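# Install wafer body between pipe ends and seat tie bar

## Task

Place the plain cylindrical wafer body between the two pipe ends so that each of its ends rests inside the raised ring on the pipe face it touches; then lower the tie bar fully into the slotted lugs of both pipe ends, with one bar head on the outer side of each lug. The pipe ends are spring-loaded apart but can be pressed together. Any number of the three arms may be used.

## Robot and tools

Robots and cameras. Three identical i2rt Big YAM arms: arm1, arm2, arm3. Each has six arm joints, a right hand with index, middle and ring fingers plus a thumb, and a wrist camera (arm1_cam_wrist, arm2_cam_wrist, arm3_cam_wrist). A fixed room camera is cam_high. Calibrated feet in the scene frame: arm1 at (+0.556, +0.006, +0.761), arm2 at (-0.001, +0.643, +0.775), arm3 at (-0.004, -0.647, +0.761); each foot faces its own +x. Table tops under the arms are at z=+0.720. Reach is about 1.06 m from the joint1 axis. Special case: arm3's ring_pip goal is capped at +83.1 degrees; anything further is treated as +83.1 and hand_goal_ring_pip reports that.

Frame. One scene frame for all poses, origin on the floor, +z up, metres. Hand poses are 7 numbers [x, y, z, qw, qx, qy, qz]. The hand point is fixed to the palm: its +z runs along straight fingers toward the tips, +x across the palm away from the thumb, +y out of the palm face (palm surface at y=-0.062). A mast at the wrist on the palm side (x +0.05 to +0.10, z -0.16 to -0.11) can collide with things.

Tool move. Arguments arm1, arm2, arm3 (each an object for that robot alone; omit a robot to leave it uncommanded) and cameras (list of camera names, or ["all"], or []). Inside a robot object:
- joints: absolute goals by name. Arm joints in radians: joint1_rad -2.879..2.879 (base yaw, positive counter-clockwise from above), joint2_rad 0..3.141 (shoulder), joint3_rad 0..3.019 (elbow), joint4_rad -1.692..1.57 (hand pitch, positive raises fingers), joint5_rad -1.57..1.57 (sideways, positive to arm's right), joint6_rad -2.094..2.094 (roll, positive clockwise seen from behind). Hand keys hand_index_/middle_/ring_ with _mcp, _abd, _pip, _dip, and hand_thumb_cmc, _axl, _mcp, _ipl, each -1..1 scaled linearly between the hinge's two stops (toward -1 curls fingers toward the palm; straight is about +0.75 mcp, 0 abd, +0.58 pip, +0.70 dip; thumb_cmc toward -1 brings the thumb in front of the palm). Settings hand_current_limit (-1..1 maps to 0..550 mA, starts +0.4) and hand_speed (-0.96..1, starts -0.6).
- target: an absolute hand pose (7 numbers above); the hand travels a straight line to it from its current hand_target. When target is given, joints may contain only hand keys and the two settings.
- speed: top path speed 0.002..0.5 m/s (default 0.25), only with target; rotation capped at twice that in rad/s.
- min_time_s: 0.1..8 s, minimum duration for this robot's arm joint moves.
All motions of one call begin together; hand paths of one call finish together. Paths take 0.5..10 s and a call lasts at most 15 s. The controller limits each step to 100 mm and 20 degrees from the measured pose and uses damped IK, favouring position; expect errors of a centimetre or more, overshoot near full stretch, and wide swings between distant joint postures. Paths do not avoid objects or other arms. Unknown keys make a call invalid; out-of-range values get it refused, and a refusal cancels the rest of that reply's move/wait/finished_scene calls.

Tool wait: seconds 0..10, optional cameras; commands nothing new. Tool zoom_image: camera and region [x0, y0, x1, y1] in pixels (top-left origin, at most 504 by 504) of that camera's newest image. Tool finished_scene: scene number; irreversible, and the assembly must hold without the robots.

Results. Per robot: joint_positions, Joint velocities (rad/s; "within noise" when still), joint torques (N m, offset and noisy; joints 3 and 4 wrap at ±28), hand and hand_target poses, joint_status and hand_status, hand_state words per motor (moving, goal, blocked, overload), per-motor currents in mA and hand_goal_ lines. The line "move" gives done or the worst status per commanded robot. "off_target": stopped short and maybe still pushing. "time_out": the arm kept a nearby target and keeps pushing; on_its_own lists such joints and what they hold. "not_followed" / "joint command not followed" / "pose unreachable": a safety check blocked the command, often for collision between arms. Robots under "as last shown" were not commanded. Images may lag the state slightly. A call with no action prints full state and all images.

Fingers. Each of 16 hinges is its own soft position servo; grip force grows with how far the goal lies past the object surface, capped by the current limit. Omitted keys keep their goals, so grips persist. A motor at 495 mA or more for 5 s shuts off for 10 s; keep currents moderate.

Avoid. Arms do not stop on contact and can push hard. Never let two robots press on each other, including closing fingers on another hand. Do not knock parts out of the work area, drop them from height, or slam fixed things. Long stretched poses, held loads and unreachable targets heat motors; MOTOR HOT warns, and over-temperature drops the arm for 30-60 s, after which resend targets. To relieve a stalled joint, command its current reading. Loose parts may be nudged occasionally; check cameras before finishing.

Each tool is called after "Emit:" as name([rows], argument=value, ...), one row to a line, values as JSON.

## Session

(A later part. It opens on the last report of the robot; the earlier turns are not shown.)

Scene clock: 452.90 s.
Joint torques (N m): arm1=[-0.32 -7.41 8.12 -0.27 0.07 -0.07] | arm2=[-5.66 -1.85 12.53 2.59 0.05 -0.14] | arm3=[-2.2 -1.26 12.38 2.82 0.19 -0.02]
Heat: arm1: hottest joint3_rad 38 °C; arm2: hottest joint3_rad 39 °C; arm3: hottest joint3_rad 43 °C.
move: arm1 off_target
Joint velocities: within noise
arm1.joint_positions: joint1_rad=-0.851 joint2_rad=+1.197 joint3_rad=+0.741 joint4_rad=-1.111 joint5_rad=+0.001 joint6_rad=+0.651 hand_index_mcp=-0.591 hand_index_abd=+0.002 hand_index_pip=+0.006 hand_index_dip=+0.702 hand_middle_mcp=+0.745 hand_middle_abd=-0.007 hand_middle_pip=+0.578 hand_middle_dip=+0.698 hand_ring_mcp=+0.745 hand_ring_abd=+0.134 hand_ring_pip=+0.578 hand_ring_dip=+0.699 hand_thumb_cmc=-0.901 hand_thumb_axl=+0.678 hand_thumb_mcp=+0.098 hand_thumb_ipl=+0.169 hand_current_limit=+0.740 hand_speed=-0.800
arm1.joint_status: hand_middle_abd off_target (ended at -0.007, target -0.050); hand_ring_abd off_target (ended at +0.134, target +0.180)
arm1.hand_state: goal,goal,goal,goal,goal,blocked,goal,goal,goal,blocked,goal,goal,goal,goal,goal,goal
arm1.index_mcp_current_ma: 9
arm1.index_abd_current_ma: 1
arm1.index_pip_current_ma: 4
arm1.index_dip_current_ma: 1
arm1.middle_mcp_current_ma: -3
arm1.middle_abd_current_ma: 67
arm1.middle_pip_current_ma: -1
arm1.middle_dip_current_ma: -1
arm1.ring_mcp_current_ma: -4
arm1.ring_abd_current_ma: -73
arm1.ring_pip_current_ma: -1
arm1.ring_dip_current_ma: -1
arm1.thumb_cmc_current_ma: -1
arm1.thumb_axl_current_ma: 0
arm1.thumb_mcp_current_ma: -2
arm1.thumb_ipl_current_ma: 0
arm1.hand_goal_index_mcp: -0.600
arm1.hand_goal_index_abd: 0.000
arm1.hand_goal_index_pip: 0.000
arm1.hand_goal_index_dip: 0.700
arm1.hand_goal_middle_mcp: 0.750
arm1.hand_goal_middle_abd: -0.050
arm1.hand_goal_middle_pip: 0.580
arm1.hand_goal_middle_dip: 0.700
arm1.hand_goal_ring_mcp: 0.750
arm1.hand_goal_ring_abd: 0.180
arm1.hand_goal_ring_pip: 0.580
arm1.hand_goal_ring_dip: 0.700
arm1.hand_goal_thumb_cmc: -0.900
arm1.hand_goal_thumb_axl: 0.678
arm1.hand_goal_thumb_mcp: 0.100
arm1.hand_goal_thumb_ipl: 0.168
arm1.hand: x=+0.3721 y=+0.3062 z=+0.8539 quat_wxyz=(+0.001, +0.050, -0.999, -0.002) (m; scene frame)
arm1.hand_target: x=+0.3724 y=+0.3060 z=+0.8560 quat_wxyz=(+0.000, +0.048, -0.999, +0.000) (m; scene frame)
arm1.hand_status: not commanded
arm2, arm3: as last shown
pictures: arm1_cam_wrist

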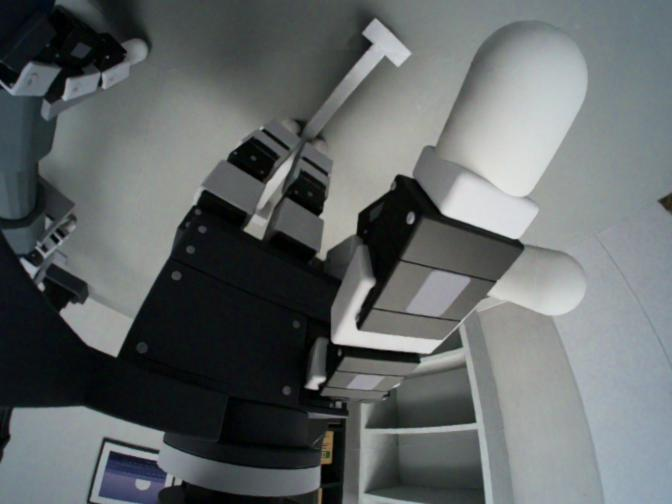

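Emit:
move(arm1={"joints": {"hand_middle_abd": -0.24, "hand_ring_abd": 0.37}})

Emit:
move(arm1={"target": [0.3725, 0.306, 0.91, 0, -0.048, 0.99885, 0], "speed": 0.06}, cameras=["arm1_cam_wrist", "cam_high", "arm2_cam_wrist"])

Emit:
zoom_image(camera="arm1_cam_wrist", region=[230, 0, 410, 180])

Scene clock: 454.33 s.
Joint torques (N m): arm1=[-0.44 -7.24 8.14 -0.24 0.06 -0.08] | arm2=[-5.71 -1.85 12.52 2.61 0.06 -0.14] | arm3=[-2.14 -1.61 12.4 2.58 0.18 -0.05]
Heat: arm1: hottest joint3_rad 38 °C; arm2: hottest joint3_rad 39 °C; arm3: hottest joint3_rad 43 °C.
move: arm1 off_target
Joint velocities: within noise
arm1.joint_positions: joint1_rad=-0.851 joint2_rad=+1.197 joint3_rad=+0.741 joint4_rad=-1.111 joint5_rad=+0.001 joint6_rad=+0.651 hand_index_mcp=-0.591 hand_index_abd=+0.002 hand_index_pip=+0.006 hand_index_dip=+0.702 hand_middle_mcp=+0.745 hand_middle_abd=-0.014 hand_middle_pip=+0.578 hand_middle_dip=+0.698 hand_ring_mcp=+0.745 hand_ring_abd=+0.139 hand_ring_pip=+0.578 hand_ring_dip=+0.699 hand_thumb_cmc=-0.901 hand_thumb_axl=+0.678 hand_thumb_mcp=+0.098 hand_thumb_ipl=+0.169 hand_current_limit=+0.740 hand_speed=-0.800
arm1.joint_status: hand_middle_abd off_target (ended at -0.014, target -0.240); hand_ring_abd off_target (ended at +0.139, target +0.370)
arm1.hand_state: goal,goal,goal,goal,goal,blocked,goal,goal,goal,blocked,goal,goal,goal,goal,goal,goal
arm1.index_mcp_current_ma: 9
arm1.index_abd_current_ma: 1
arm1.index_pip_current_ma: 4
arm1.index_dip_current_ma: 1
arm1.middle_mcp_current_ma: -3
arm1.middle_abd_current_ma: 478
arm1.middle_pip_current_ma: -1
arm1.middle_dip_current_ma: -1
arm1.ring_mcp_current_ma: -4
arm1.ring_abd_current_ma: -478
arm1.ring_pip_current_ma: -1
arm1.ring_dip_current_ma: -1
arm1.thumb_cmc_current_ma: -1
arm1.thumb_axl_current_ma: 0
arm1.thumb_mcp_current_ma: -2
arm1.thumb_ipl_current_ma: 0
arm1.hand_goal_index_mcp: -0.600
arm1.hand_goal_index_abd: 0.000
arm1.hand_goal_index_pip: 0.000
arm1.hand_goal_index_dip: 0.700
arm1.hand_goal_middle_mcp: 0.750
arm1.hand_goal_middle_abd: -0.240
arm1.hand_goal_middle_pip: 0.580
arm1.hand_goal_middle_dip: 0.700
arm1.hand_goal_ring_mcp: 0.750
arm1.hand_goal_ring_abd: 0.370
arm1.hand_goal_ring_pip: 0.580
arm1.hand_goal_ring_dip: 0.700
arm1.hand_goal_thumb_cmc: -0.900
arm1.hand_goal_thumb_axl: 0.678
arm1.hand_goal_thumb_mcp: 0.100
arm1.hand_goal_thumb_ipl: 0.168
arm1.hand: x=+0.3721 y=+0.3062 z=+0.8539 quat_wxyz=(+0.001, +0.050, -0.999, -0.002) (m; scene frame)
arm1.hand_target: x=+0.3724 y=+0.3059 z=+0.8560 quat_wxyz=(+0.000, +0.048, -0.999, +0.000) (m; scene frame)
arm1.hand_status: not commanded
arm2, arm3: as last shown
pictures: none

Scene clock: 455.83 s.
Joint torques (N m): arm1=[-0.5 -7.88 11.78 -0.4 0.04 -0.06] | arm2=[-5.66 -1.85 12.51 2.58 0.06 -0.14] | arm3=[-1.55 -2.32 12.34 2.5 0.25 -0.05]
Heat: arm1: hottest joint3_rad 38 °C; arm2: hottest joint3_rad 39 °C; arm3: hottest joint3_rad 43 °C.
move: arm1 off_target
Joint velocities: within noise
arm1.joint_positions: joint1_rad=-0.851 joint2_rad=+1.150 joint3_rad=+0.802 joint4_rad=-1.276 joint5_rad=+0.002 joint6_rad=+0.651 hand_index_mcp=-0.591 hand_index_abd=+0.002 hand_index_pip=+0.006 hand_index_dip=+0.702 hand_middle_mcp=+0.745 hand_middle_abd=-0.017 hand_middle_pip=+0.577 hand_middle_dip=+0.699 hand_ring_mcp=+0.745 hand_ring_abd=+0.139 hand_ring_pip=+0.577 hand_ring_dip=+0.699 hand_thumb_cmc=-0.901 hand_thumb_axl=+0.678 hand_thumb_mcp=+0.098 hand_thumb_ipl=+0.169 hand_current_limit=+0.740 hand_speed=-0.800
arm1.joint_status: not commanded
arm1.hand_state: goal,goal,goal,goal,goal,blocked,goal,goal,goal,blocked,goal,goal,goal,goal,goal,goal
arm1.index_mcp_current_ma: 9
arm1.index_abd_current_ma: 1
arm1.index_pip_current_ma: 4
arm1.index_dip_current_ma: 1
arm1.middle_mcp_current_ma: -4
arm1.middle_abd_current_ma: 479
arm1.middle_pip_current_ma: -1
arm1.middle_dip_current_ma: -1
arm1.ring_mcp_current_ma: -4
arm1.ring_abd_current_ma: -478
arm1.ring_pip_current_ma: -2
arm1.ring_dip_current_ma: -1
arm1.thumb_cmc_current_ma: -1
arm1.thumb_axl_current_ma: 0
arm1.thumb_mcp_current_ma: -2
arm1.thumb_ipl_current_ma: 0
arm1.hand_goal_index_mcp: -0.600
arm1.hand_goal_index_abd: 0.000
arm1.hand_goal_index_pip: 0.000
arm1.hand_goal_index_dip: 0.700
arm1.hand_goal_middle_mcp: 0.750
arm1.hand_goal_middle_abd: -0.240
arm1.hand_goal_middle_pip: 0.580
arm1.hand_goal_middle_dip: 0.700
arm1.hand_goal_ring_mcp: 0.750
arm1.hand_goal_ring_abd: 0.370
arm1.hand_goal_ring_pip: 0.580
arm1.hand_goal_ring_dip: 0.700
arm1.hand_goal_thumb_cmc: -0.900
arm1.hand_goal_thumb_axl: 0.678
arm1.hand_goal_thumb_mcp: 0.100
arm1.hand_goal_thumb_ipl: 0.168
arm1.hand: x=+0.3830 y=+0.2946 z=+0.8852 quat_wxyz=(-0.018, +0.050, -0.998, +0.020) (m; scene frame)
arm1.hand_target: x=+0.3730 y=+0.3055 z=+0.9099 quat_wxyz=(+0.000, +0.048, -0.999, +0.000) (m; scene frame)
arm1.hand_status: off_target (0.029 m and 3.1 deg from the pose sent, 0.056 m and 0.3 deg at the start)
arm2.joint_positions: joint1_rad=+0.384 joint2_rad=+1.444 joint3_rad=+0.624 joint4_rad=+0.007 joint5_rad=+0.454 joint6_rad=+0.414 hand_index_mcp=+1.000 hand_index_abd=+0.169 hand_index_pip=+0.997 hand_index_dip=+0.997 hand_middle_mcp=-0.998 hand_middle_abd=+0.001 hand_middle_pip=+0.001 hand_middle_dip=+0.696 hand_ring_mcp=+1.000 hand_ring_abd=-0.160 hand_ring_pip=+0.997 hand_ring_dip=+0.997 hand_thumb_cmc=+0.721 hand_thumb_axl=+0.677 hand_thumb_mcp=+0.224 hand_thumb_ipl=+0.168 hand_current_limit=+0.400 hand_speed=-0.600
arm2.joint_status: not commanded
arm2.hand_state: goal,goal,goal,goal,goal,goal,goal,goal,goal,goal,goal,goal,goal,goal,goal,goal
arm2.index_mcp_current_ma: 1
arm2.index_abd_current_ma: -1
arm2.index_pip_current_ma: -10
arm2.index_dip_current_ma: -10
arm2.middle_mcp_current_ma: 7
arm2.middle_abd_current_ma: 2
arm2.middle_pip_current_ma: 4
arm2.middle_dip_current_ma: 0
arm2.ring_mcp_current_ma: 1
arm2.ring_abd_current_ma: 31
arm2.ring_pip_current_ma: -8
arm2.ring_dip_current_ma: -9
arm2.thumb_cmc_current_ma: 23
arm2.thumb_axl_current_ma: -2
arm2.thumb_mcp_current_ma: -7
arm2.thumb_ipl_current_ma: -1
arm2.hand_goal_index_mcp: 1.000
arm2.hand_goal_index_abd: 0.170
arm2.hand_goal_index_pip: 1.000
arm2.hand_goal_index_dip: 1.000
arm2.hand_goal_middle_mcp: -1.000
arm2.hand_goal_middle_abd: 0.000
arm2.hand_goal_middle_pip: 0.000
arm2.hand_goal_middle_dip: 0.696
arm2.hand_goal_ring_mcp: 1.000
arm2.hand_goal_ring_abd: -0.170
arm2.hand_goal_ring_pip: 1.000
arm2.hand_goal_ring_dip: 1.000
arm2.hand_goal_thumb_cmc: 0.714
arm2.hand_goal_thumb_axl: 0.678
arm2.hand_goal_thumb_mcp: 0.226
arm2.hand_goal_thumb_ipl: 0.168
arm2.hand: x=+0.0818 y=+0.1416 z=+0.9110 quat_wxyz=(+0.416, +0.904, -0.084, -0.044) (m; scene frame)
arm2.hand_target: x=+0.0721 y=+0.1139 z=+0.9084 quat_wxyz=(+0.420, +0.901, -0.099, -0.046) (m; scene frame)
arm2.hand_status: not commanded
arm3.joint_positions: joint1_rad=+0.076 joint2_rad=+1.329 joint3_rad=+0.542 joint4_rad=+0.067 joint5_rad=+0.170 joint6_rad=+0.151 hand_index_mcp=+1.000 hand_index_abd=+0.169 hand_index_pip=+0.997 hand_index_dip=+0.997 hand_middle_mcp=-0.997 hand_middle_abd=+0.001 hand_middle_pip=+0.002 hand_middle_dip=+0.696 hand_ring_mcp=+1.000 hand_ring_abd=-0.156 hand_ring_pip=+0.997 hand_ring_dip=+0.997 hand_thumb_cmc=+0.721 hand_thumb_axl=+0.677 hand_thumb_mcp=+0.224 hand_thumb_ipl=+0.168 hand_current_limit=+0.400 hand_speed=-0.600
arm3.joint_status: not commanded
arm3.hand_state: goal,goal,goal,goal,goal,goal,goal,goal,goal,goal,goal,goal,goal,goal,goal,goal
arm3.index_mcp_current_ma: 0
arm3.index_abd_current_ma: 0
arm3.index_pip_current_ma: 0
arm3.index_dip_current_ma: 0
arm3.middle_mcp_current_ma: 0
arm3.middle_abd_current_ma: 0
arm3.middle_pip_current_ma: 0
arm3.middle_dip_current_ma: 0
arm3.ring_mcp_current_ma: 0
arm3.ring_abd_current_ma: 5
arm3.ring_pip_current_ma: 0
arm3.ring_dip_current_ma: 0
arm3.thumb_cmc_current_ma: 2
arm3.thumb_axl_current_ma: 0
arm3.thumb_mcp_current_ma: 0
arm3.thumb_ipl_current_ma: 0
arm3.hand_goal_index_mcp: 1.000
arm3.hand_goal_index_abd: 0.170
arm3.hand_goal_index_pip: 1.000
arm3.hand_goal_index_dip: 1.000
arm3.hand_goal_middle_mcp: -1.000
arm3.hand_goal_middle_abd: 0.000
arm3.hand_goal_middle_pip: 0.000
arm3.hand_goal_middle_dip: 0.696
arm3.hand_goal_ring_mcp: 1.000
arm3.hand_goal_ring_abd: -0.170
arm3.hand_goal_ring_pip: 1.000
arm3.hand_goal_ring_dip: 1.000
arm3.hand_goal_thumb_cmc: 0.714
arm3.hand_goal_thumb_axl: 0.678
arm3.hand_goal_thumb_mcp: 0.226
arm3.hand_goal_thumb_ipl: 0.168
arm3.hand: x=+0.0426 y=-0.1456 z=+0.9112 quat_wxyz=(+0.041, +0.087, +0.903, +0.419) (m; scene frame)
arm3.hand_target: x=+0.0566 y=-0.1184 z=+0.9081 quat_wxyz=(+0.046, +0.099, +0.901, +0.420) (m; scene frame)
arm3.hand_status: not commanded
pictures: arm1_cam_wrist, arm2_cam_wrist, cam_high

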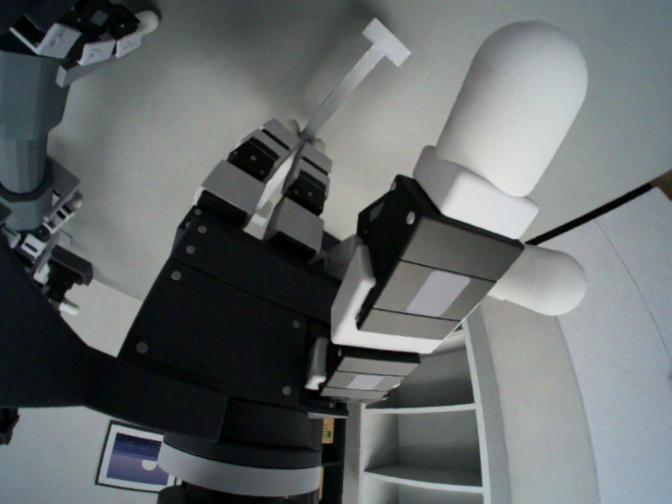

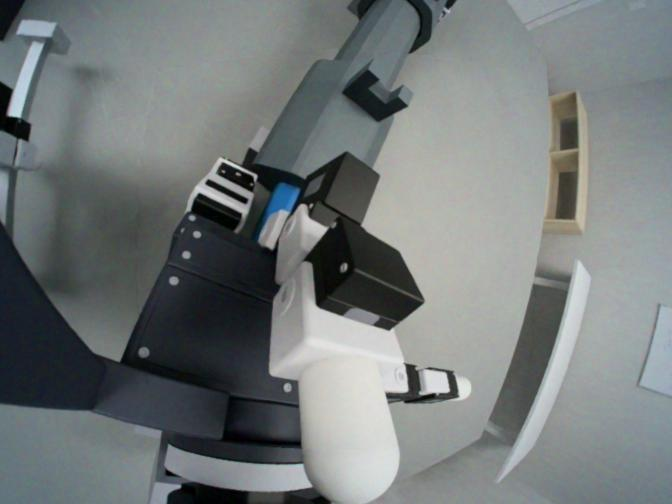

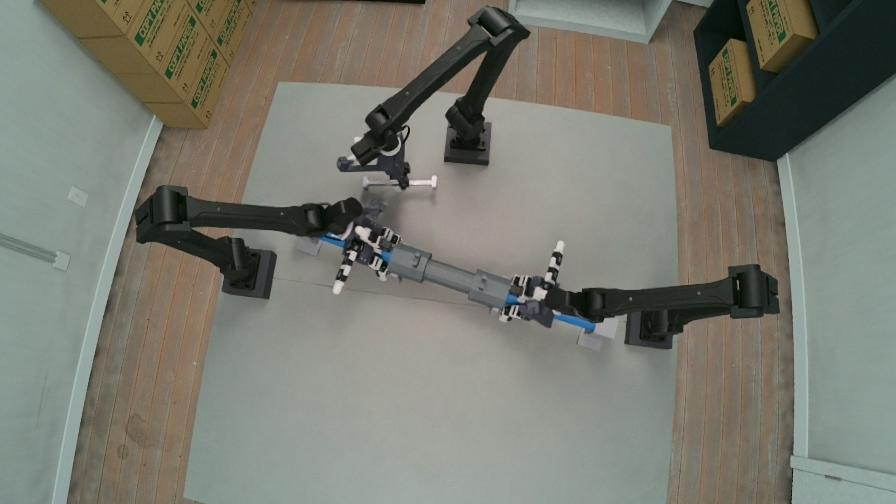

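Scaled by 2.800 from the camera's 672x504 image, which has a finer 960x720 frame.

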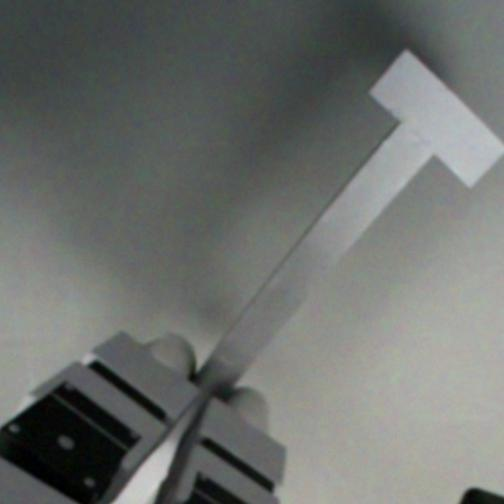

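Emit:
move(arm1={"target": [0.374, 0.300, 1.0, 0, -0.048, 0.99885, 0], "speed": 0.12})

Emit:
move(arm1={"target": [0.372, 0.086, 1.03, 0, 0.0, 1.0, 0], "speed": 0.15}, cameras=["arm1_cam_wrist", "cam_high"])

Emit:
zoom_image(camera="arm1_cam_wrist", region=[230, 0, 410, 180])

Scene clock: 464.27 s.
Joint torques (N m): arm1=[0.26 -7.41 12.4 -0.43 0.02 0.06] | arm2=[-5.66 -1.85 12.52 2.59 0.06 -0.14] | arm3=[-1.9 -1.49 12.25 2.62 0.22 -0.04]
Heat: arm1: hottest joint3_rad 39 °C; arm2: hottest joint3_rad 40 °C; arm3: hottest joint3_rad 43 °C.
move: arm1 off_target
Joint velocities: within noise
arm1.joint_positions: joint1_rad=-0.851 joint2_rad=+1.093 joint3_rad=+1.000 joint4_rad=-1.531 joint5_rad=+0.002 joint6_rad=+0.652 hand_index_mcp=-0.591 hand_index_abd=+0.002 hand_index_pip=+0.006 hand_index_dip=+0.702 hand_middle_mcp=+0.746 hand_middle_abd=-0.017 hand_middle_pip=+0.578 hand_middle_dip=+0.699 hand_ring_mcp=+0.746 hand_ring_abd=+0.139 hand_ring_pip=+0.577 hand_ring_dip=+0.699 hand_thumb_cmc=-0.901 hand_thumb_axl=+0.678 hand_thumb_mcp=+0.098 hand_thumb_ipl=+0.169 hand_current_limit=+0.740 hand_speed=-0.800
arm1.joint_status: not commanded
arm1.hand_state: goal,goal,goal,goal,goal,blocked,goal,goal,goal,blocked,goal,goal,goal,goal,goal,goal
arm1.index_mcp_current_ma: 9
arm1.index_abd_current_ma: 1
arm1.index_pip_current_ma: 4
arm1.index_dip_current_ma: 1
arm1.middle_mcp_current_ma: -2
arm1.middle_abd_current_ma: 478
arm1.middle_pip_current_ma: -1
arm1.middle_dip_current_ma: -1
arm1.ring_mcp_current_ma: -3
arm1.ring_abd_current_ma: -478
arm1.ring_pip_current_ma: -1
arm1.ring_dip_current_ma: -1
arm1.thumb_cmc_current_ma: -1
arm1.thumb_axl_current_ma: 0
arm1.thumb_mcp_current_ma: -2
arm1.thumb_ipl_current_ma: 0
arm1.hand_goal_index_mcp: -0.600
arm1.hand_goal_index_abd: 0.000
arm1.hand_goal_index_pip: 0.000
arm1.hand_goal_index_dip: 0.700
arm1.hand_goal_middle_mcp: 0.750
arm1.hand_goal_middle_abd: -0.240
arm1.hand_goal_middle_pip: 0.580
arm1.hand_goal_middle_dip: 0.700
arm1.hand_goal_ring_mcp: 0.750
arm1.hand_goal_ring_abd: 0.370
arm1.hand_goal_ring_pip: 0.580
arm1.hand_goal_ring_dip: 0.700
arm1.hand_goal_thumb_cmc: -0.900
arm1.hand_goal_thumb_axl: 0.678
arm1.hand_goal_thumb_mcp: 0.100
arm1.hand_goal_thumb_ipl: 0.168
arm1.hand: x=+0.3829 y=+0.2948 z=+0.9743 quat_wxyz=(-0.017, +0.050, -0.998, +0.020) (m; scene frame)
arm1.hand_target: x=+0.3746 y=+0.2995 z=+0.9997 quat_wxyz=(+0.000, +0.048, -0.999, +0.000) (m; scene frame)
arm1.hand_status: off_target (0.028 m and 3.0 deg from the pose sent, 0.115 m and 3.1 deg at the start)
arm2, arm3: as last shown
pictures: none

Scene clock: 466.63 s.
Joint torques (N m): arm1=[-0.09 -4.42 10.06 -0.51 0.26 -0.01] | arm2=[-5.66 -1.85 12.52 2.59 0.06 -0.13] | arm3=[-2.37 -1.44 12.44 2.55 0.26 -0.06]
Heat: arm1: hottest joint3_rad 39 °C; arm2: hottest joint3_rad 40 °C; arm3: hottest joint3_rad 43 °C.
move: arm1 done
Joint velocities: within noise
arm1.joint_positions: joint1_rad=-0.007 joint2_rad=+0.879 joint3_rad=+0.983 joint4_rad=-1.696 joint5_rad=-0.001 joint6_rad=+1.586 hand_index_mcp=-0.591 hand_index_abd=+0.002 hand_index_pip=+0.006 hand_index_dip=+0.702 hand_middle_mcp=+0.749 hand_middle_abd=-0.017 hand_middle_pip=+0.579 hand_middle_dip=+0.699 hand_ring_mcp=+0.749 hand_ring_abd=+0.139 hand_ring_pip=+0.579 hand_ring_dip=+0.699 hand_thumb_cmc=-0.901 hand_thumb_axl=+0.678 hand_thumb_mcp=+0.098 hand_thumb_ipl=+0.169 hand_current_limit=+0.740 hand_speed=-0.800
arm1.joint_status: not commanded
arm1.hand_state: goal,goal,goal,goal,goal,blocked,goal,goal,goal,blocked,goal,goal,goal,goal,goal,goal
arm1.index_mcp_current_ma: 9
arm1.index_abd_current_ma: 1
arm1.index_pip_current_ma: 4
arm1.index_dip_current_ma: 1
arm1.middle_mcp_current_ma: 0
arm1.middle_abd_current_ma: 478
arm1.middle_pip_current_ma: 0
arm1.middle_dip_current_ma: 0
arm1.ring_mcp_current_ma: 0
arm1.ring_abd_current_ma: -478
arm1.ring_pip_current_ma: 0
arm1.ring_dip_current_ma: -1
arm1.thumb_cmc_current_ma: -1
arm1.thumb_axl_current_ma: 0
arm1.thumb_mcp_current_ma: -2
arm1.thumb_ipl_current_ma: 0
arm1.hand_goal_index_mcp: -0.600
arm1.hand_goal_index_abd: 0.000
arm1.hand_goal_index_pip: 0.000
arm1.hand_goal_index_dip: 0.700
arm1.hand_goal_middle_mcp: 0.750
arm1.hand_goal_middle_abd: -0.240
arm1.hand_goal_middle_pip: 0.580
arm1.hand_goal_middle_dip: 0.700
arm1.hand_goal_ring_mcp: 0.750
arm1.hand_goal_ring_abd: 0.370
arm1.hand_goal_ring_pip: 0.580
arm1.hand_goal_ring_dip: 0.700
arm1.hand_goal_thumb_cmc: -0.900
arm1.hand_goal_thumb_axl: 0.678
arm1.hand_goal_thumb_mcp: 0.100
arm1.hand_goal_thumb_ipl: 0.168
arm1.hand: x=+0.3707 y=+0.0869 z=+1.0198 quat_wxyz=(-0.010, +0.004, -1.000, +0.000) (m; scene frame)
arm1.hand_target: x=+0.3720 y=+0.0861 z=+1.0296 quat_wxyz=(+0.001, +0.000, -1.000, +0.000) (m; scene frame)
arm1.hand_status: done (0.010 m and 1.3 deg from the pose sent, 0.216 m and 6.4 deg at the start; a joint's target at an end of its range on 26 of 71 steps)
arm2, arm3: as last shown
pictures: arm1_cam_wrist, cam_high

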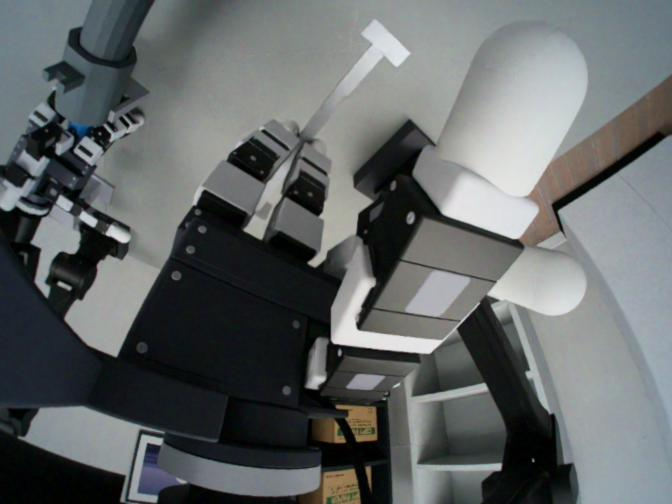

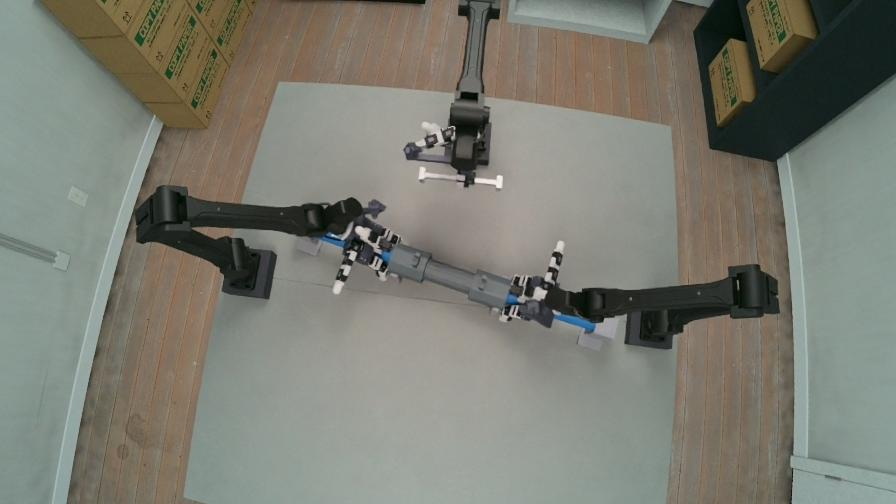

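Scaled by 2.800 from the camera's 672x504 image, which has a finer 960x720 frame.

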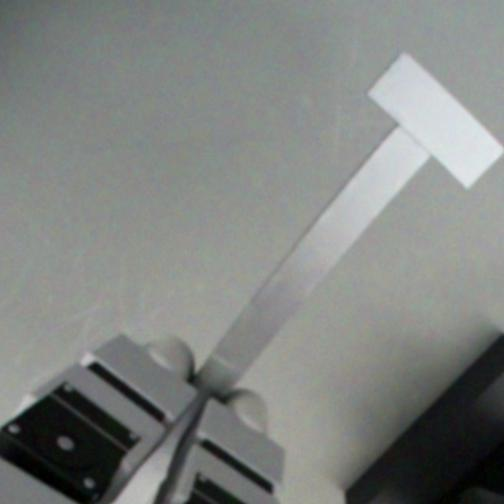

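Emit:
move(arm1={"target": [0.24, 0.075, 1.05, 0, 0.056, 0.9984, 0], "speed": 0.15})

Emit:
move(arm1={"target": [0.118, 0.069, 1.05, 0, 0.11145, 0.99373, 0], "speed": 0.12}, cameras=["all"])

Emit:
zoom_image(camera="cam_high", region=[370, 200, 530, 320])

Scene clock: 471.20 s.
Joint torques (N m): arm1=[0.38 -8.29 12.68 0.05 0.21 0.04] | arm2=[-5.66 -1.85 12.51 2.61 0.05 -0.14] | arm3=[-2.49 -1.32 12.27 2.39 0.16 -0.03]
Heat: arm1: hottest joint3_rad 39 °C; arm2: hottest joint3_rad 40 °C; arm3: hottest joint3_rad 43 °C.
move: arm1 off_target
Joint velocities: within noise
arm1.joint_positions: joint1_rad=-0.002 joint2_rad=+1.244 joint3_rad=+1.261 joint4_rad=-1.639 joint5_rad=-0.001 joint6_rad=+1.709 hand_index_mcp=-0.591 hand_index_abd=+0.002 hand_index_pip=+0.006 hand_index_dip=+0.702 hand_middle_mcp=+0.749 hand_middle_abd=-0.019 hand_middle_pip=+0.579 hand_middle_dip=+0.699 hand_ring_mcp=+0.749 hand_ring_abd=+0.139 hand_ring_pip=+0.579 hand_ring_dip=+0.699 hand_thumb_cmc=-0.901 hand_thumb_axl=+0.678 hand_thumb_mcp=+0.098 hand_thumb_ipl=+0.169 hand_current_limit=+0.740 hand_speed=-0.800
arm1.joint_status: not commanded
arm1.hand_state: goal,goal,goal,goal,goal,blocked,goal,goal,goal,blocked,goal,goal,goal,goal,goal,goal
arm1.index_mcp_current_ma: 9
arm1.index_abd_current_ma: 1
arm1.index_pip_current_ma: 4
arm1.index_dip_current_ma: 1
arm1.middle_mcp_current_ma: 0
arm1.middle_abd_current_ma: 479
arm1.middle_pip_current_ma: 0
arm1.middle_dip_current_ma: 0
arm1.ring_mcp_current_ma: 0
arm1.ring_abd_current_ma: -478
arm1.ring_pip_current_ma: 0
arm1.ring_dip_current_ma: -1
arm1.thumb_cmc_current_ma: -1
arm1.thumb_axl_current_ma: 0
arm1.thumb_mcp_current_ma: -2
arm1.thumb_ipl_current_ma: 0
arm1.hand_goal_index_mcp: -0.600
arm1.hand_goal_index_abd: 0.000
arm1.hand_goal_index_pip: 0.000
arm1.hand_goal_index_dip: 0.700
arm1.hand_goal_middle_mcp: 0.750
arm1.hand_goal_middle_abd: -0.240
arm1.hand_goal_middle_pip: 0.580
arm1.hand_goal_middle_dip: 0.700
arm1.hand_goal_ring_mcp: 0.750
arm1.hand_goal_ring_abd: 0.370
arm1.hand_goal_ring_pip: 0.580
arm1.hand_goal_ring_dip: 0.700
arm1.hand_goal_thumb_cmc: -0.900
arm1.hand_goal_thumb_axl: 0.678
arm1.hand_goal_thumb_mcp: 0.100
arm1.hand_goal_thumb_ipl: 0.168
arm1.hand: x=+0.2539 y=+0.0789 z=+1.0336 quat_wxyz=(-0.025, -0.054, -0.998, -0.002) (m; scene frame)
arm1.hand_target: x=+0.2409 y=+0.0750 z=+1.0499 quat_wxyz=(+0.000, -0.056, -0.998, +0.000) (m; scene frame)
arm1.hand_status: off_target (0.022 m and 2.9 deg from the pose sent, 0.135 m and 7.0 deg at the start)
arm2, arm3: as last shown
pictures: none

Scene clock: 472.87 s.
Joint torques (N m): arm1=[-0.03 -13.63 12.52 -0.65 0.22 0.07] | arm2=[-5.66 -1.85 12.51 2.59 0.05 -0.13] | arm3=[-1.9 -1.14 12.45 2.43 0.18 -0.08]
Heat: arm1: hottest joint3_rad 40 °C; arm2: hottest joint3_rad 40 °C; arm3: hottest joint3_rad 43 °C.
move: arm1 off_target
Joint velocities: within noise
arm1.joint_positions: joint1_rad=-0.002 joint2_rad=+1.581 joint3_rad=+1.610 joint4_rad=-1.633 joint5_rad=-0.001 joint6_rad=+1.813 hand_index_mcp=-0.591 hand_index_abd=+0.002 hand_index_pip=+0.006 hand_index_dip=+0.702 hand_middle_mcp=+0.749 hand_middle_abd=-0.020 hand_middle_pip=+0.579 hand_middle_dip=+0.699 hand_ring_mcp=+0.749 hand_ring_abd=+0.139 hand_ring_pip=+0.579 hand_ring_dip=+0.699 hand_thumb_cmc=-0.901 hand_thumb_axl=+0.678 hand_thumb_mcp=+0.098 hand_thumb_ipl=+0.169 hand_current_limit=+0.740 hand_speed=-0.800
arm1.joint_status: not commanded
arm1.hand_state: goal,goal,goal,goal,goal,blocked,goal,goal,goal,blocked,goal,goal,goal,goal,goal,goal
arm1.index_mcp_current_ma: 9
arm1.index_abd_current_ma: 1
arm1.index_pip_current_ma: 4
arm1.index_dip_current_ma: 1
arm1.middle_mcp_current_ma: 0
arm1.middle_abd_current_ma: 479
arm1.middle_pip_current_ma: 0
arm1.middle_dip_current_ma: 0
arm1.ring_mcp_current_ma: 0
arm1.ring_abd_current_ma: -478
arm1.ring_pip_current_ma: 0
arm1.ring_dip_current_ma: -1
arm1.thumb_cmc_current_ma: -1
arm1.thumb_axl_current_ma: 0
arm1.thumb_mcp_current_ma: -2
arm1.thumb_ipl_current_ma: 0
arm1.hand_goal_index_mcp: -0.600
arm1.hand_goal_index_abd: 0.000
arm1.hand_goal_index_pip: 0.000
arm1.hand_goal_index_dip: 0.700
arm1.hand_goal_middle_mcp: 0.750
arm1.hand_goal_middle_abd: -0.240
arm1.hand_goal_middle_pip: 0.580
arm1.hand_goal_middle_dip: 0.700
arm1.hand_goal_ring_mcp: 0.750
arm1.hand_goal_ring_abd: 0.370
arm1.hand_goal_ring_pip: 0.580
arm1.hand_goal_ring_dip: 0.700
arm1.hand_goal_thumb_cmc: -0.900
arm1.hand_goal_thumb_axl: 0.678
arm1.hand_goal_thumb_mcp: 0.100
arm1.hand_goal_thumb_ipl: 0.168
arm1.hand: x=+0.1290 y=+0.0712 z=+1.0354 quat_wxyz=(-0.016, -0.106, -0.994, -0.002) (m; scene frame)
arm1.hand_target: x=+0.1187 y=+0.0690 z=+1.0498 quat_wxyz=(+0.000, -0.111, -0.994, +0.000) (m; scene frame)
arm1.hand_status: off_target (0.018 m and 2.0 deg from the pose sent, 0.137 m and 7.2 deg at the start)
arm2, arm3: as last shown
pictures: arm1_cam_wrist, arm2_cam_wrist, arm3_cam_wrist, cam_high

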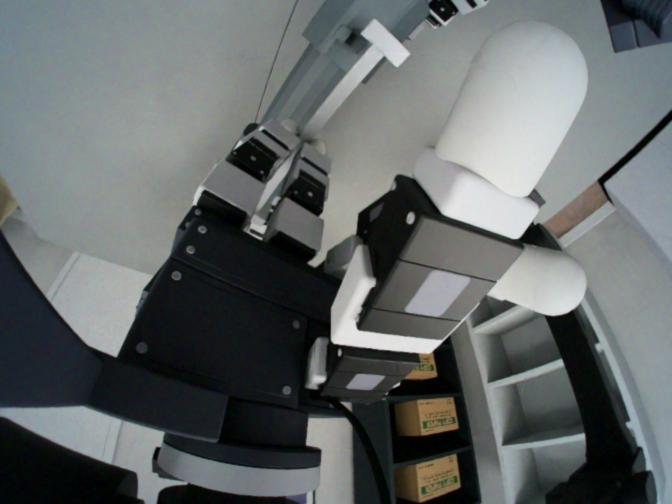

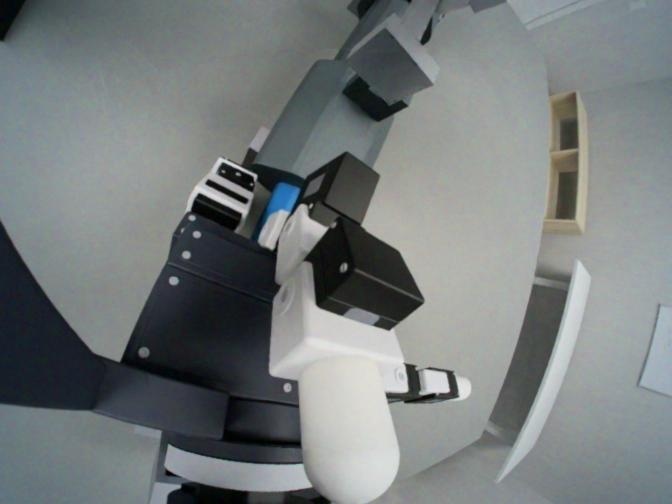

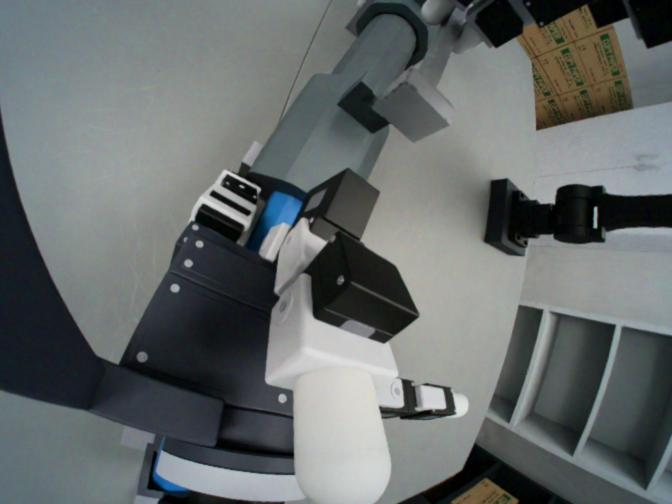

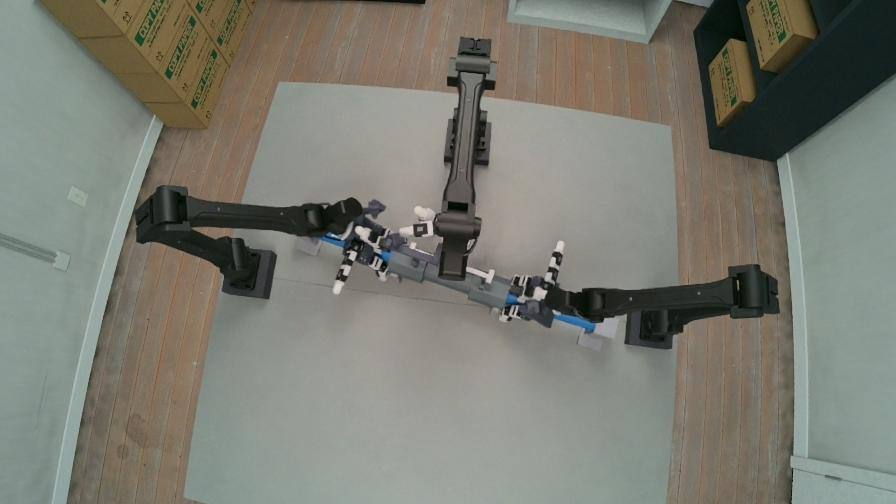

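Scaled by 3.150 from the camera's 896x504 image, which has a finer 1280x720 frame.

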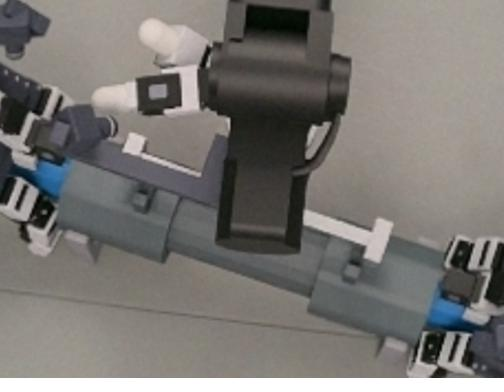

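Emit:
move(arm1={"target": [0.103, 0.076, 1.038, 0, 0.095, 0.99549, 0], "speed": 0.06}, cameras=["all"])

Emit:
zoom_image(camera="cam_high", region=[370, 200, 530, 320])

Emit:
zoom_image(camera="arm2_cam_wrist", region=[300, 0, 500, 150])

Emit:
zoom_image(camera="arm3_cam_wrist", region=[300, 0, 500, 150])

Scene clock: 477.70 s.
Joint torques (N m): arm1=[-0.85 -13.45 12.7 0.08 0.26 -0.24] | arm2=[-5.6 -1.85 12.52 2.59 0.06 -0.14] | arm3=[-1.79 -0.97 12.38 2.45 0.17 -0.06]
Heat: arm1: hottest joint3_rad 40 °C; arm2: hottest joint3_rad 40 °C; arm3: hottest joint3_rad 43 °C.
move: arm1 off_target
Joint velocities: within noise
arm1.joint_positions: joint1_rad=-0.002 joint2_rad=+1.606 joint3_rad=+1.613 joint4_rad=-1.629 joint5_rad=-0.001 joint6_rad=+1.795 hand_index_mcp=-0.591 hand_index_abd=+0.002 hand_index_pip=+0.006 hand_index_dip=+0.702 hand_middle_mcp=+0.749 hand_middle_abd=-0.020 hand_middle_pip=+0.579 hand_middle_dip=+0.699 hand_ring_mcp=+0.749 hand_ring_abd=+0.139 hand_ring_pip=+0.579 hand_ring_dip=+0.699 hand_thumb_cmc=-0.901 hand_thumb_axl=+0.678 hand_thumb_mcp=+0.098 hand_thumb_ipl=+0.169 hand_current_limit=+0.740 hand_speed=-0.800
arm1.joint_status: not commanded
arm1.hand_state: goal,goal,goal,goal,goal,blocked,goal,goal,goal,blocked,goal,goal,goal,goal,goal,goal
arm1.index_mcp_current_ma: 9
arm1.index_abd_current_ma: 1
arm1.index_pip_current_ma: 4
arm1.index_dip_current_ma: 1
arm1.middle_mcp_current_ma: 0
arm1.middle_abd_current_ma: 479
arm1.middle_pip_current_ma: 0
arm1.middle_dip_current_ma: 0
arm1.ring_mcp_current_ma: 0
arm1.ring_abd_current_ma: -478
arm1.ring_pip_current_ma: 0
arm1.ring_dip_current_ma: -1
arm1.thumb_cmc_current_ma: -1
arm1.thumb_axl_current_ma: 0
arm1.thumb_mcp_current_ma: -2
arm1.thumb_ipl_current_ma: 0
arm1.hand_goal_index_mcp: -0.600
arm1.hand_goal_index_abd: 0.000
arm1.hand_goal_index_pip: 0.000
arm1.hand_goal_index_dip: 0.700
arm1.hand_goal_middle_mcp: 0.750
arm1.hand_goal_middle_abd: -0.240
arm1.hand_goal_middle_pip: 0.580
arm1.hand_goal_middle_dip: 0.700
arm1.hand_goal_ring_mcp: 0.750
arm1.hand_goal_ring_abd: 0.370
arm1.hand_goal_ring_pip: 0.580
arm1.hand_goal_ring_dip: 0.700
arm1.hand_goal_thumb_cmc: -0.900
arm1.hand_goal_thumb_axl: 0.678
arm1.hand_goal_thumb_mcp: 0.100
arm1.hand_goal_thumb_ipl: 0.168
arm1.hand: x=+0.1224 y=+0.0717 z=+1.0261 quat_wxyz=(-0.025, -0.097, -0.995, -0.003) (m; scene frame)
arm1.hand_target: x=+0.1041 y=+0.0759 z=+1.0381 quat_wxyz=(+0.000, -0.095, -0.995, +0.000) (m; scene frame)
arm1.hand_status: off_target (0.023 m and 2.9 deg from the pose sent, 0.027 m and 2.3 deg at the start)
arm2, arm3: as last shown
pictures: arm1_cam_wrist, arm2_cam_wrist, arm3_cam_wrist, cam_high

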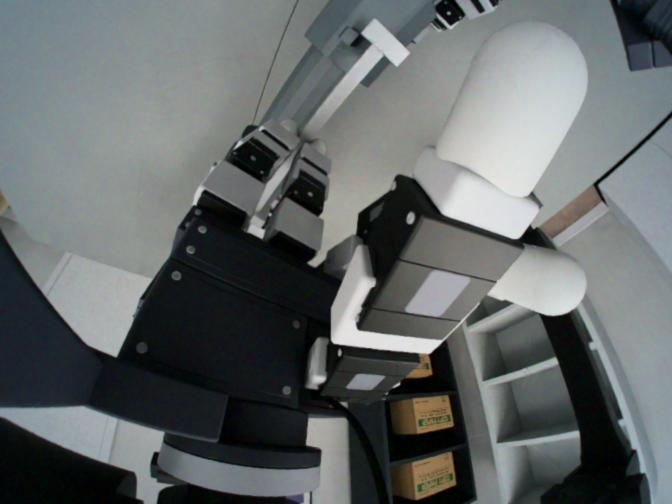

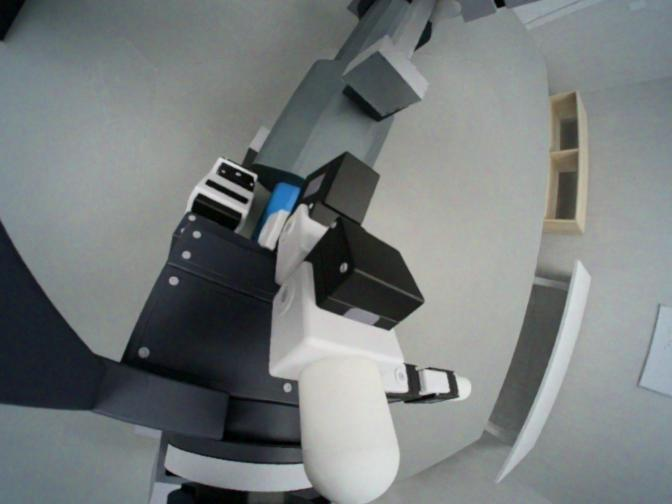

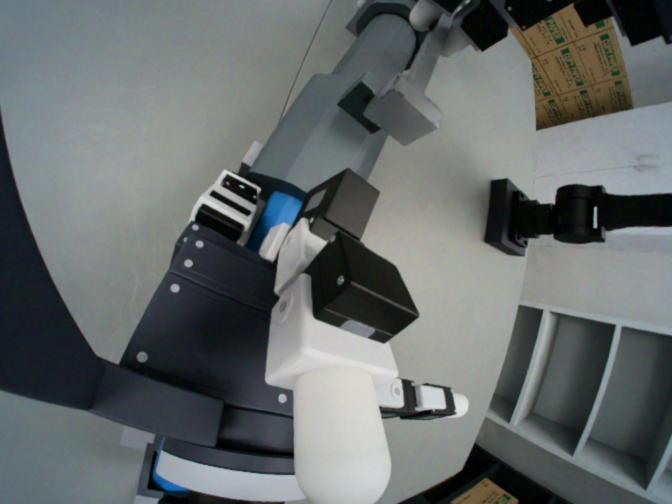

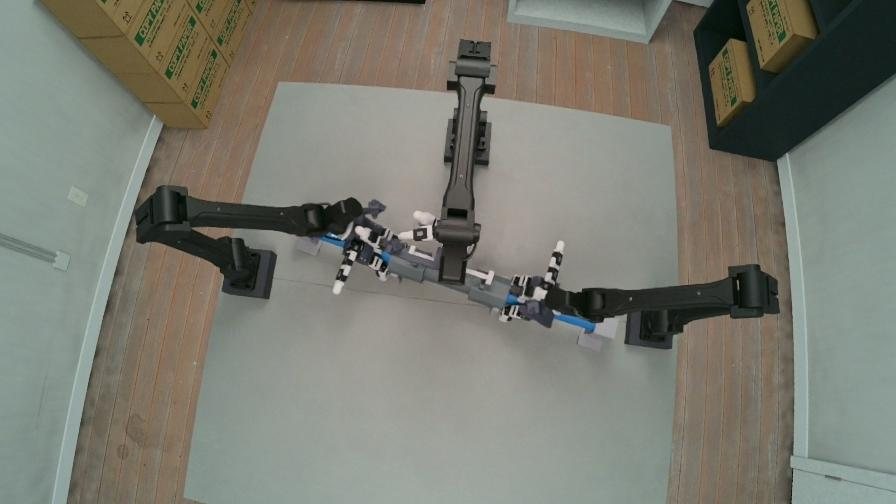

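Scaled by 3.150 from the camera's 896x504 image, which has a finer 1280x720 frame.

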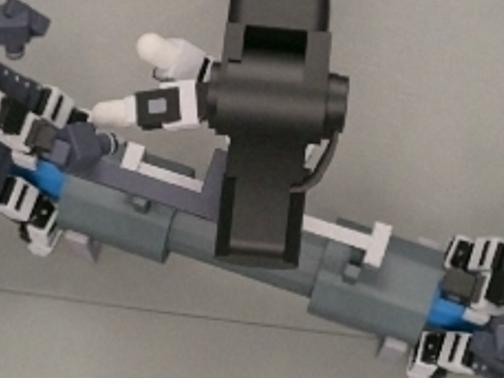

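Scaled by 2.520 from the camera's 672x504 image, which has a finer 960x720 frame.

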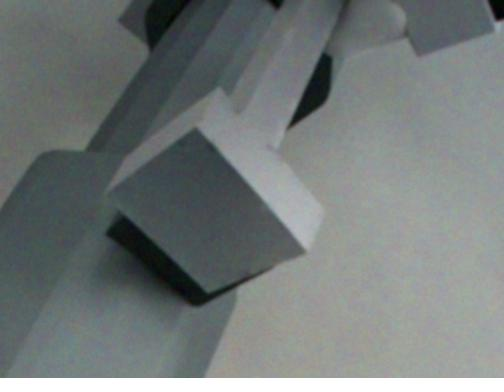

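Scaled by 2.520 from the camera's 672x504 image, which has a finer 960x720 frame.

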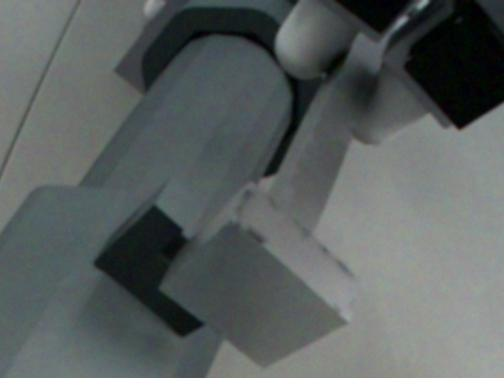

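Emit:
move(arm1={"joints": {"joint1_rad": -0.024, "joint4_rad": -1.585, "joint6_rad": 1.772}, "min_time_s": 0.8}, cameras=["cam_high", "arm2_cam_wrist", "arm3_cam_wrist"])

Emit:
zoom_image(camera="cam_high", region=[400, 230, 500, 300])

Emit:
zoom_image(camera="arm2_cam_wrist", region=[300, 0, 500, 150])

Emit:
zoom_image(camera="arm3_cam_wrist", region=[300, 0, 500, 150])

Scene clock: 483.20 s.
Joint torques (N m): arm1=[-1.2 -13.51 12.86 0.46 0.26 -0.23] | arm2=[-5.66 -1.79 12.51 2.59 0.06 -0.13] | arm3=[-1.55 -2.08 12.15 2.37 0.22 -0.01]
Heat: arm1: hottest joint3_rad 41 °C; arm2: hottest joint3_rad 40 °C; arm3: hottest joint3_rad 43 °C.
move: arm1 done
Joint velocities: within noise
arm1.joint_positions: joint1_rad=-0.013 joint2_rad=+1.606 joint3_rad=+1.613 joint4_rad=-1.596 joint5_rad=-0.001 joint6_rad=+1.785 hand_index_mcp=-0.591 hand_index_abd=+0.002 hand_index_pip=+0.006 hand_index_dip=+0.702 hand_middle_mcp=+0.751 hand_middle_abd=-0.020 hand_middle_pip=+0.580 hand_middle_dip=+0.699 hand_ring_mcp=+0.750 hand_ring_abd=+0.139 hand_ring_pip=+0.579 hand_ring_dip=+0.699 hand_thumb_cmc=-0.901 hand_thumb_axl=+0.678 hand_thumb_mcp=+0.098 hand_thumb_ipl=+0.169 hand_current_limit=+0.740 hand_speed=-0.800
arm1.joint_status: all done
arm1.hand_state: goal,goal,goal,goal,goal,blocked,goal,goal,goal,blocked,goal,goal,goal,goal,goal,goal
arm1.index_mcp_current_ma: 9
arm1.index_abd_current_ma: 1
arm1.index_pip_current_ma: 4
arm1.index_dip_current_ma: 1
arm1.middle_mcp_current_ma: 0
arm1.middle_abd_current_ma: 478
arm1.middle_pip_current_ma: 0
arm1.middle_dip_current_ma: 0
arm1.ring_mcp_current_ma: 0
arm1.ring_abd_current_ma: -478
arm1.ring_pip_current_ma: 0
arm1.ring_dip_current_ma: 0
arm1.thumb_cmc_current_ma: -1
arm1.thumb_axl_current_ma: 0
arm1.thumb_mcp_current_ma: -2
arm1.thumb_ipl_current_ma: 0
arm1.hand_goal_index_mcp: -0.600
arm1.hand_goal_index_abd: 0.000
arm1.hand_goal_index_pip: 0.000
arm1.hand_goal_index_dip: 0.700
arm1.hand_goal_middle_mcp: 0.750
arm1.hand_goal_middle_abd: -0.240
arm1.hand_goal_middle_pip: 0.580
arm1.hand_goal_middle_dip: 0.700
arm1.hand_goal_ring_mcp: 0.750
arm1.hand_goal_ring_abd: 0.370
arm1.hand_goal_ring_pip: 0.580
arm1.hand_goal_ring_dip: 0.700
arm1.hand_goal_thumb_cmc: -0.900
arm1.hand_goal_thumb_axl: 0.678
arm1.hand_goal_thumb_mcp: 0.100
arm1.hand_goal_thumb_ipl: 0.168
arm1.hand: x=+0.1142 y=+0.0768 z=+1.0244 quat_wxyz=(-0.008, -0.098, -0.995, +0.000) (m; scene frame)
arm1.hand_target: x=+0.0957 y=+0.0823 z=+1.0368 quat_wxyz=(+0.017, -0.097, -0.995, +0.002) (m; scene frame)
arm1.hand_status: not commanded
arm2, arm3: as last shown
arm3.hand: x=+0.0425 y=-0.1455 z=+0.9112 quat_wxyz=(+0.041, +0.087, +0.903, +0.419) (m; scene frame)
arm3.hand_target: x=+0.0565 y=-0.1183 z=+0.9081 quat_wxyz=(+0.046, +0.099, +0.901, +0.420) (m; scene frame)
pictures: arm2_cam_wrist, arm3_cam_wrist, cam_high

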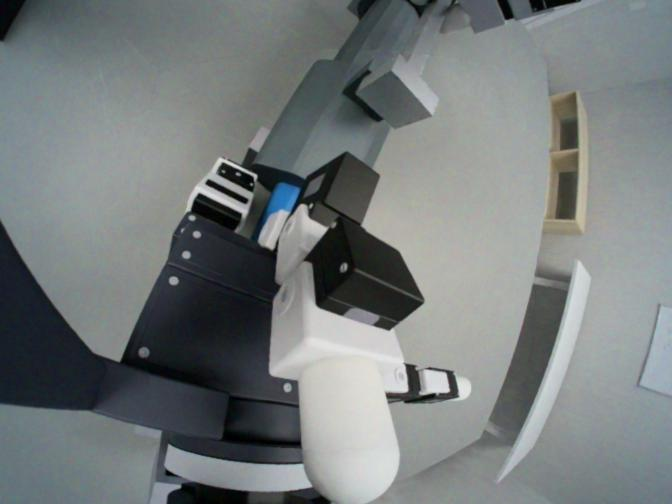

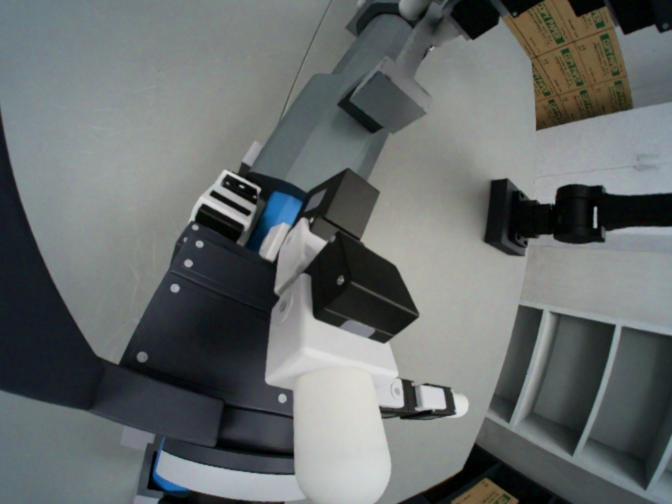

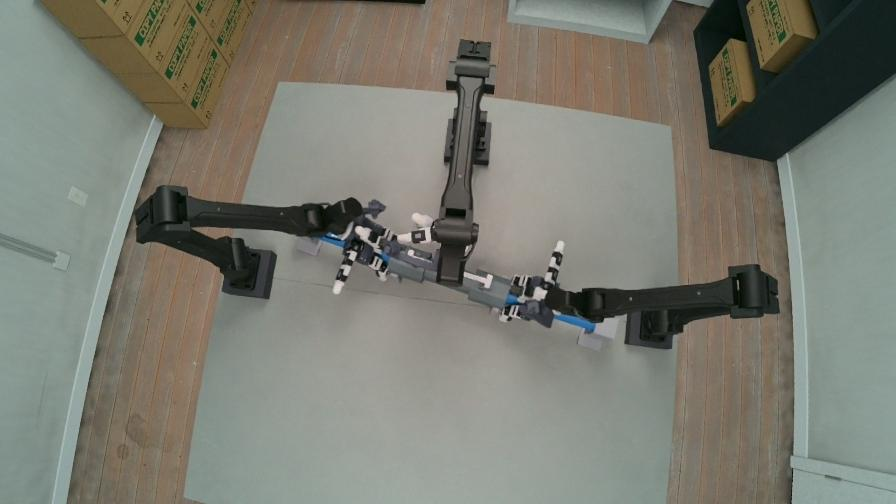

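Scaled by 5.040 from the camera's 896x504 image, which has a finer 1280x720 frame.

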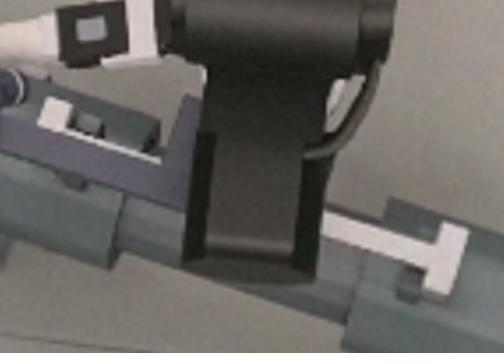

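Scaled by 2.520 from the camera's 672x504 image, which has a finer 960x720 frame.

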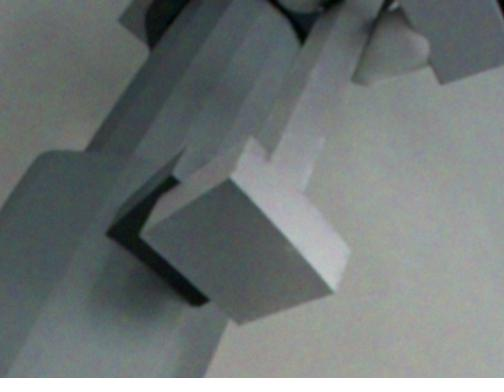

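Scaled by 2.520 from the camera's 672x504 image, which has a finer 960x720 frame.

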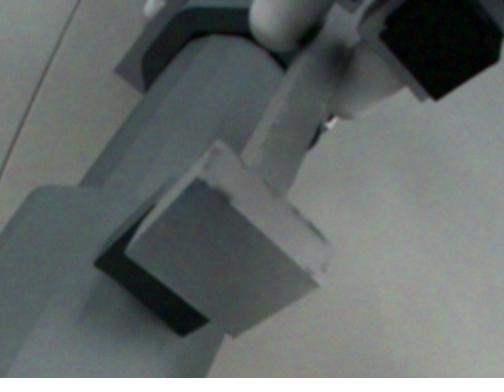

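Emit:
zoom_image(camera="arm3_cam_wrist", region=[340, 0, 440, 60])

Emit:
zoom_image(camera="arm2_cam_wrist", region=[330, 0, 450, 60])

Emit:
zoom_image(camera="arm2_cam_wrist", region=[300, 20, 460, 150])

Scaled by 5.040 from the camera's 672x504 image, which has a finer 960x720 frame.

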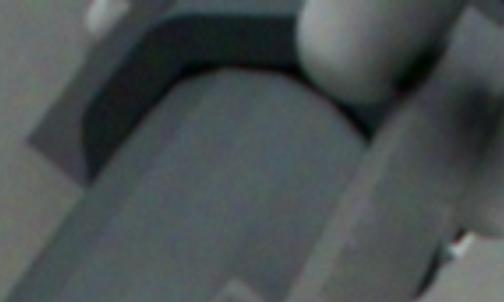

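Scaled by 4.200 from the camera's 672x504 image, which has a finer 960x720 frame.

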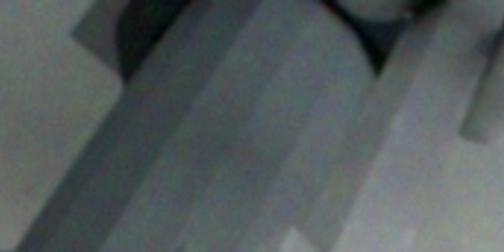

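Scaled by 3.150 from the camera's 672x504 image, which has a finer 960x720 frame.

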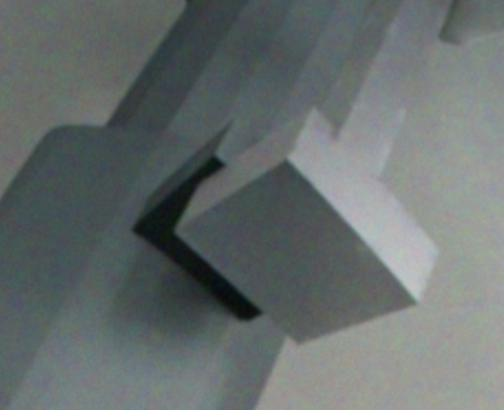

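Emit:
zoom_image(camera="cam_high", region=[402, 242, 432, 272])

Emit:
zoom_image(camera="cam_high", region=[468, 264, 498, 294])

Scaled by 16.800 from the camera's 896x504 image, which has a finer 1280x720 frame.

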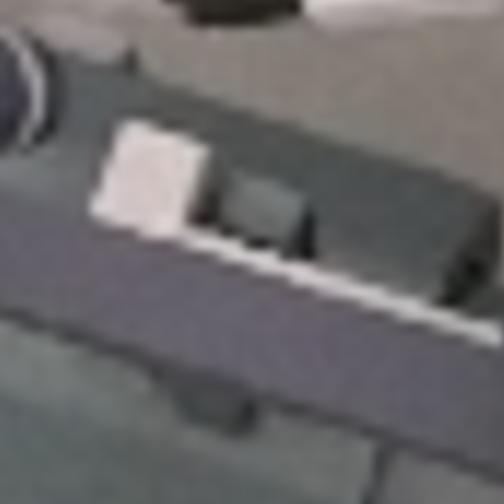

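Scaled by 16.800 from the camera's 896x504 image, which has a finer 1280x720 frame.

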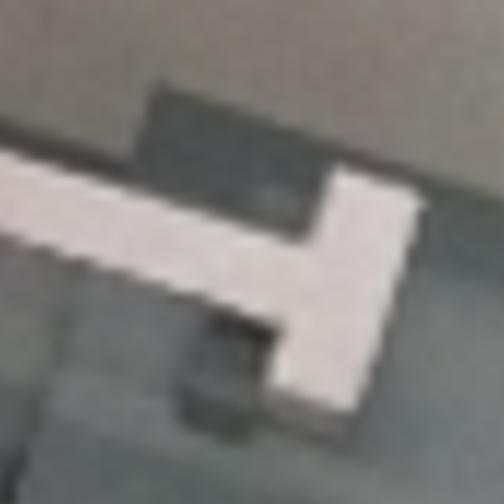

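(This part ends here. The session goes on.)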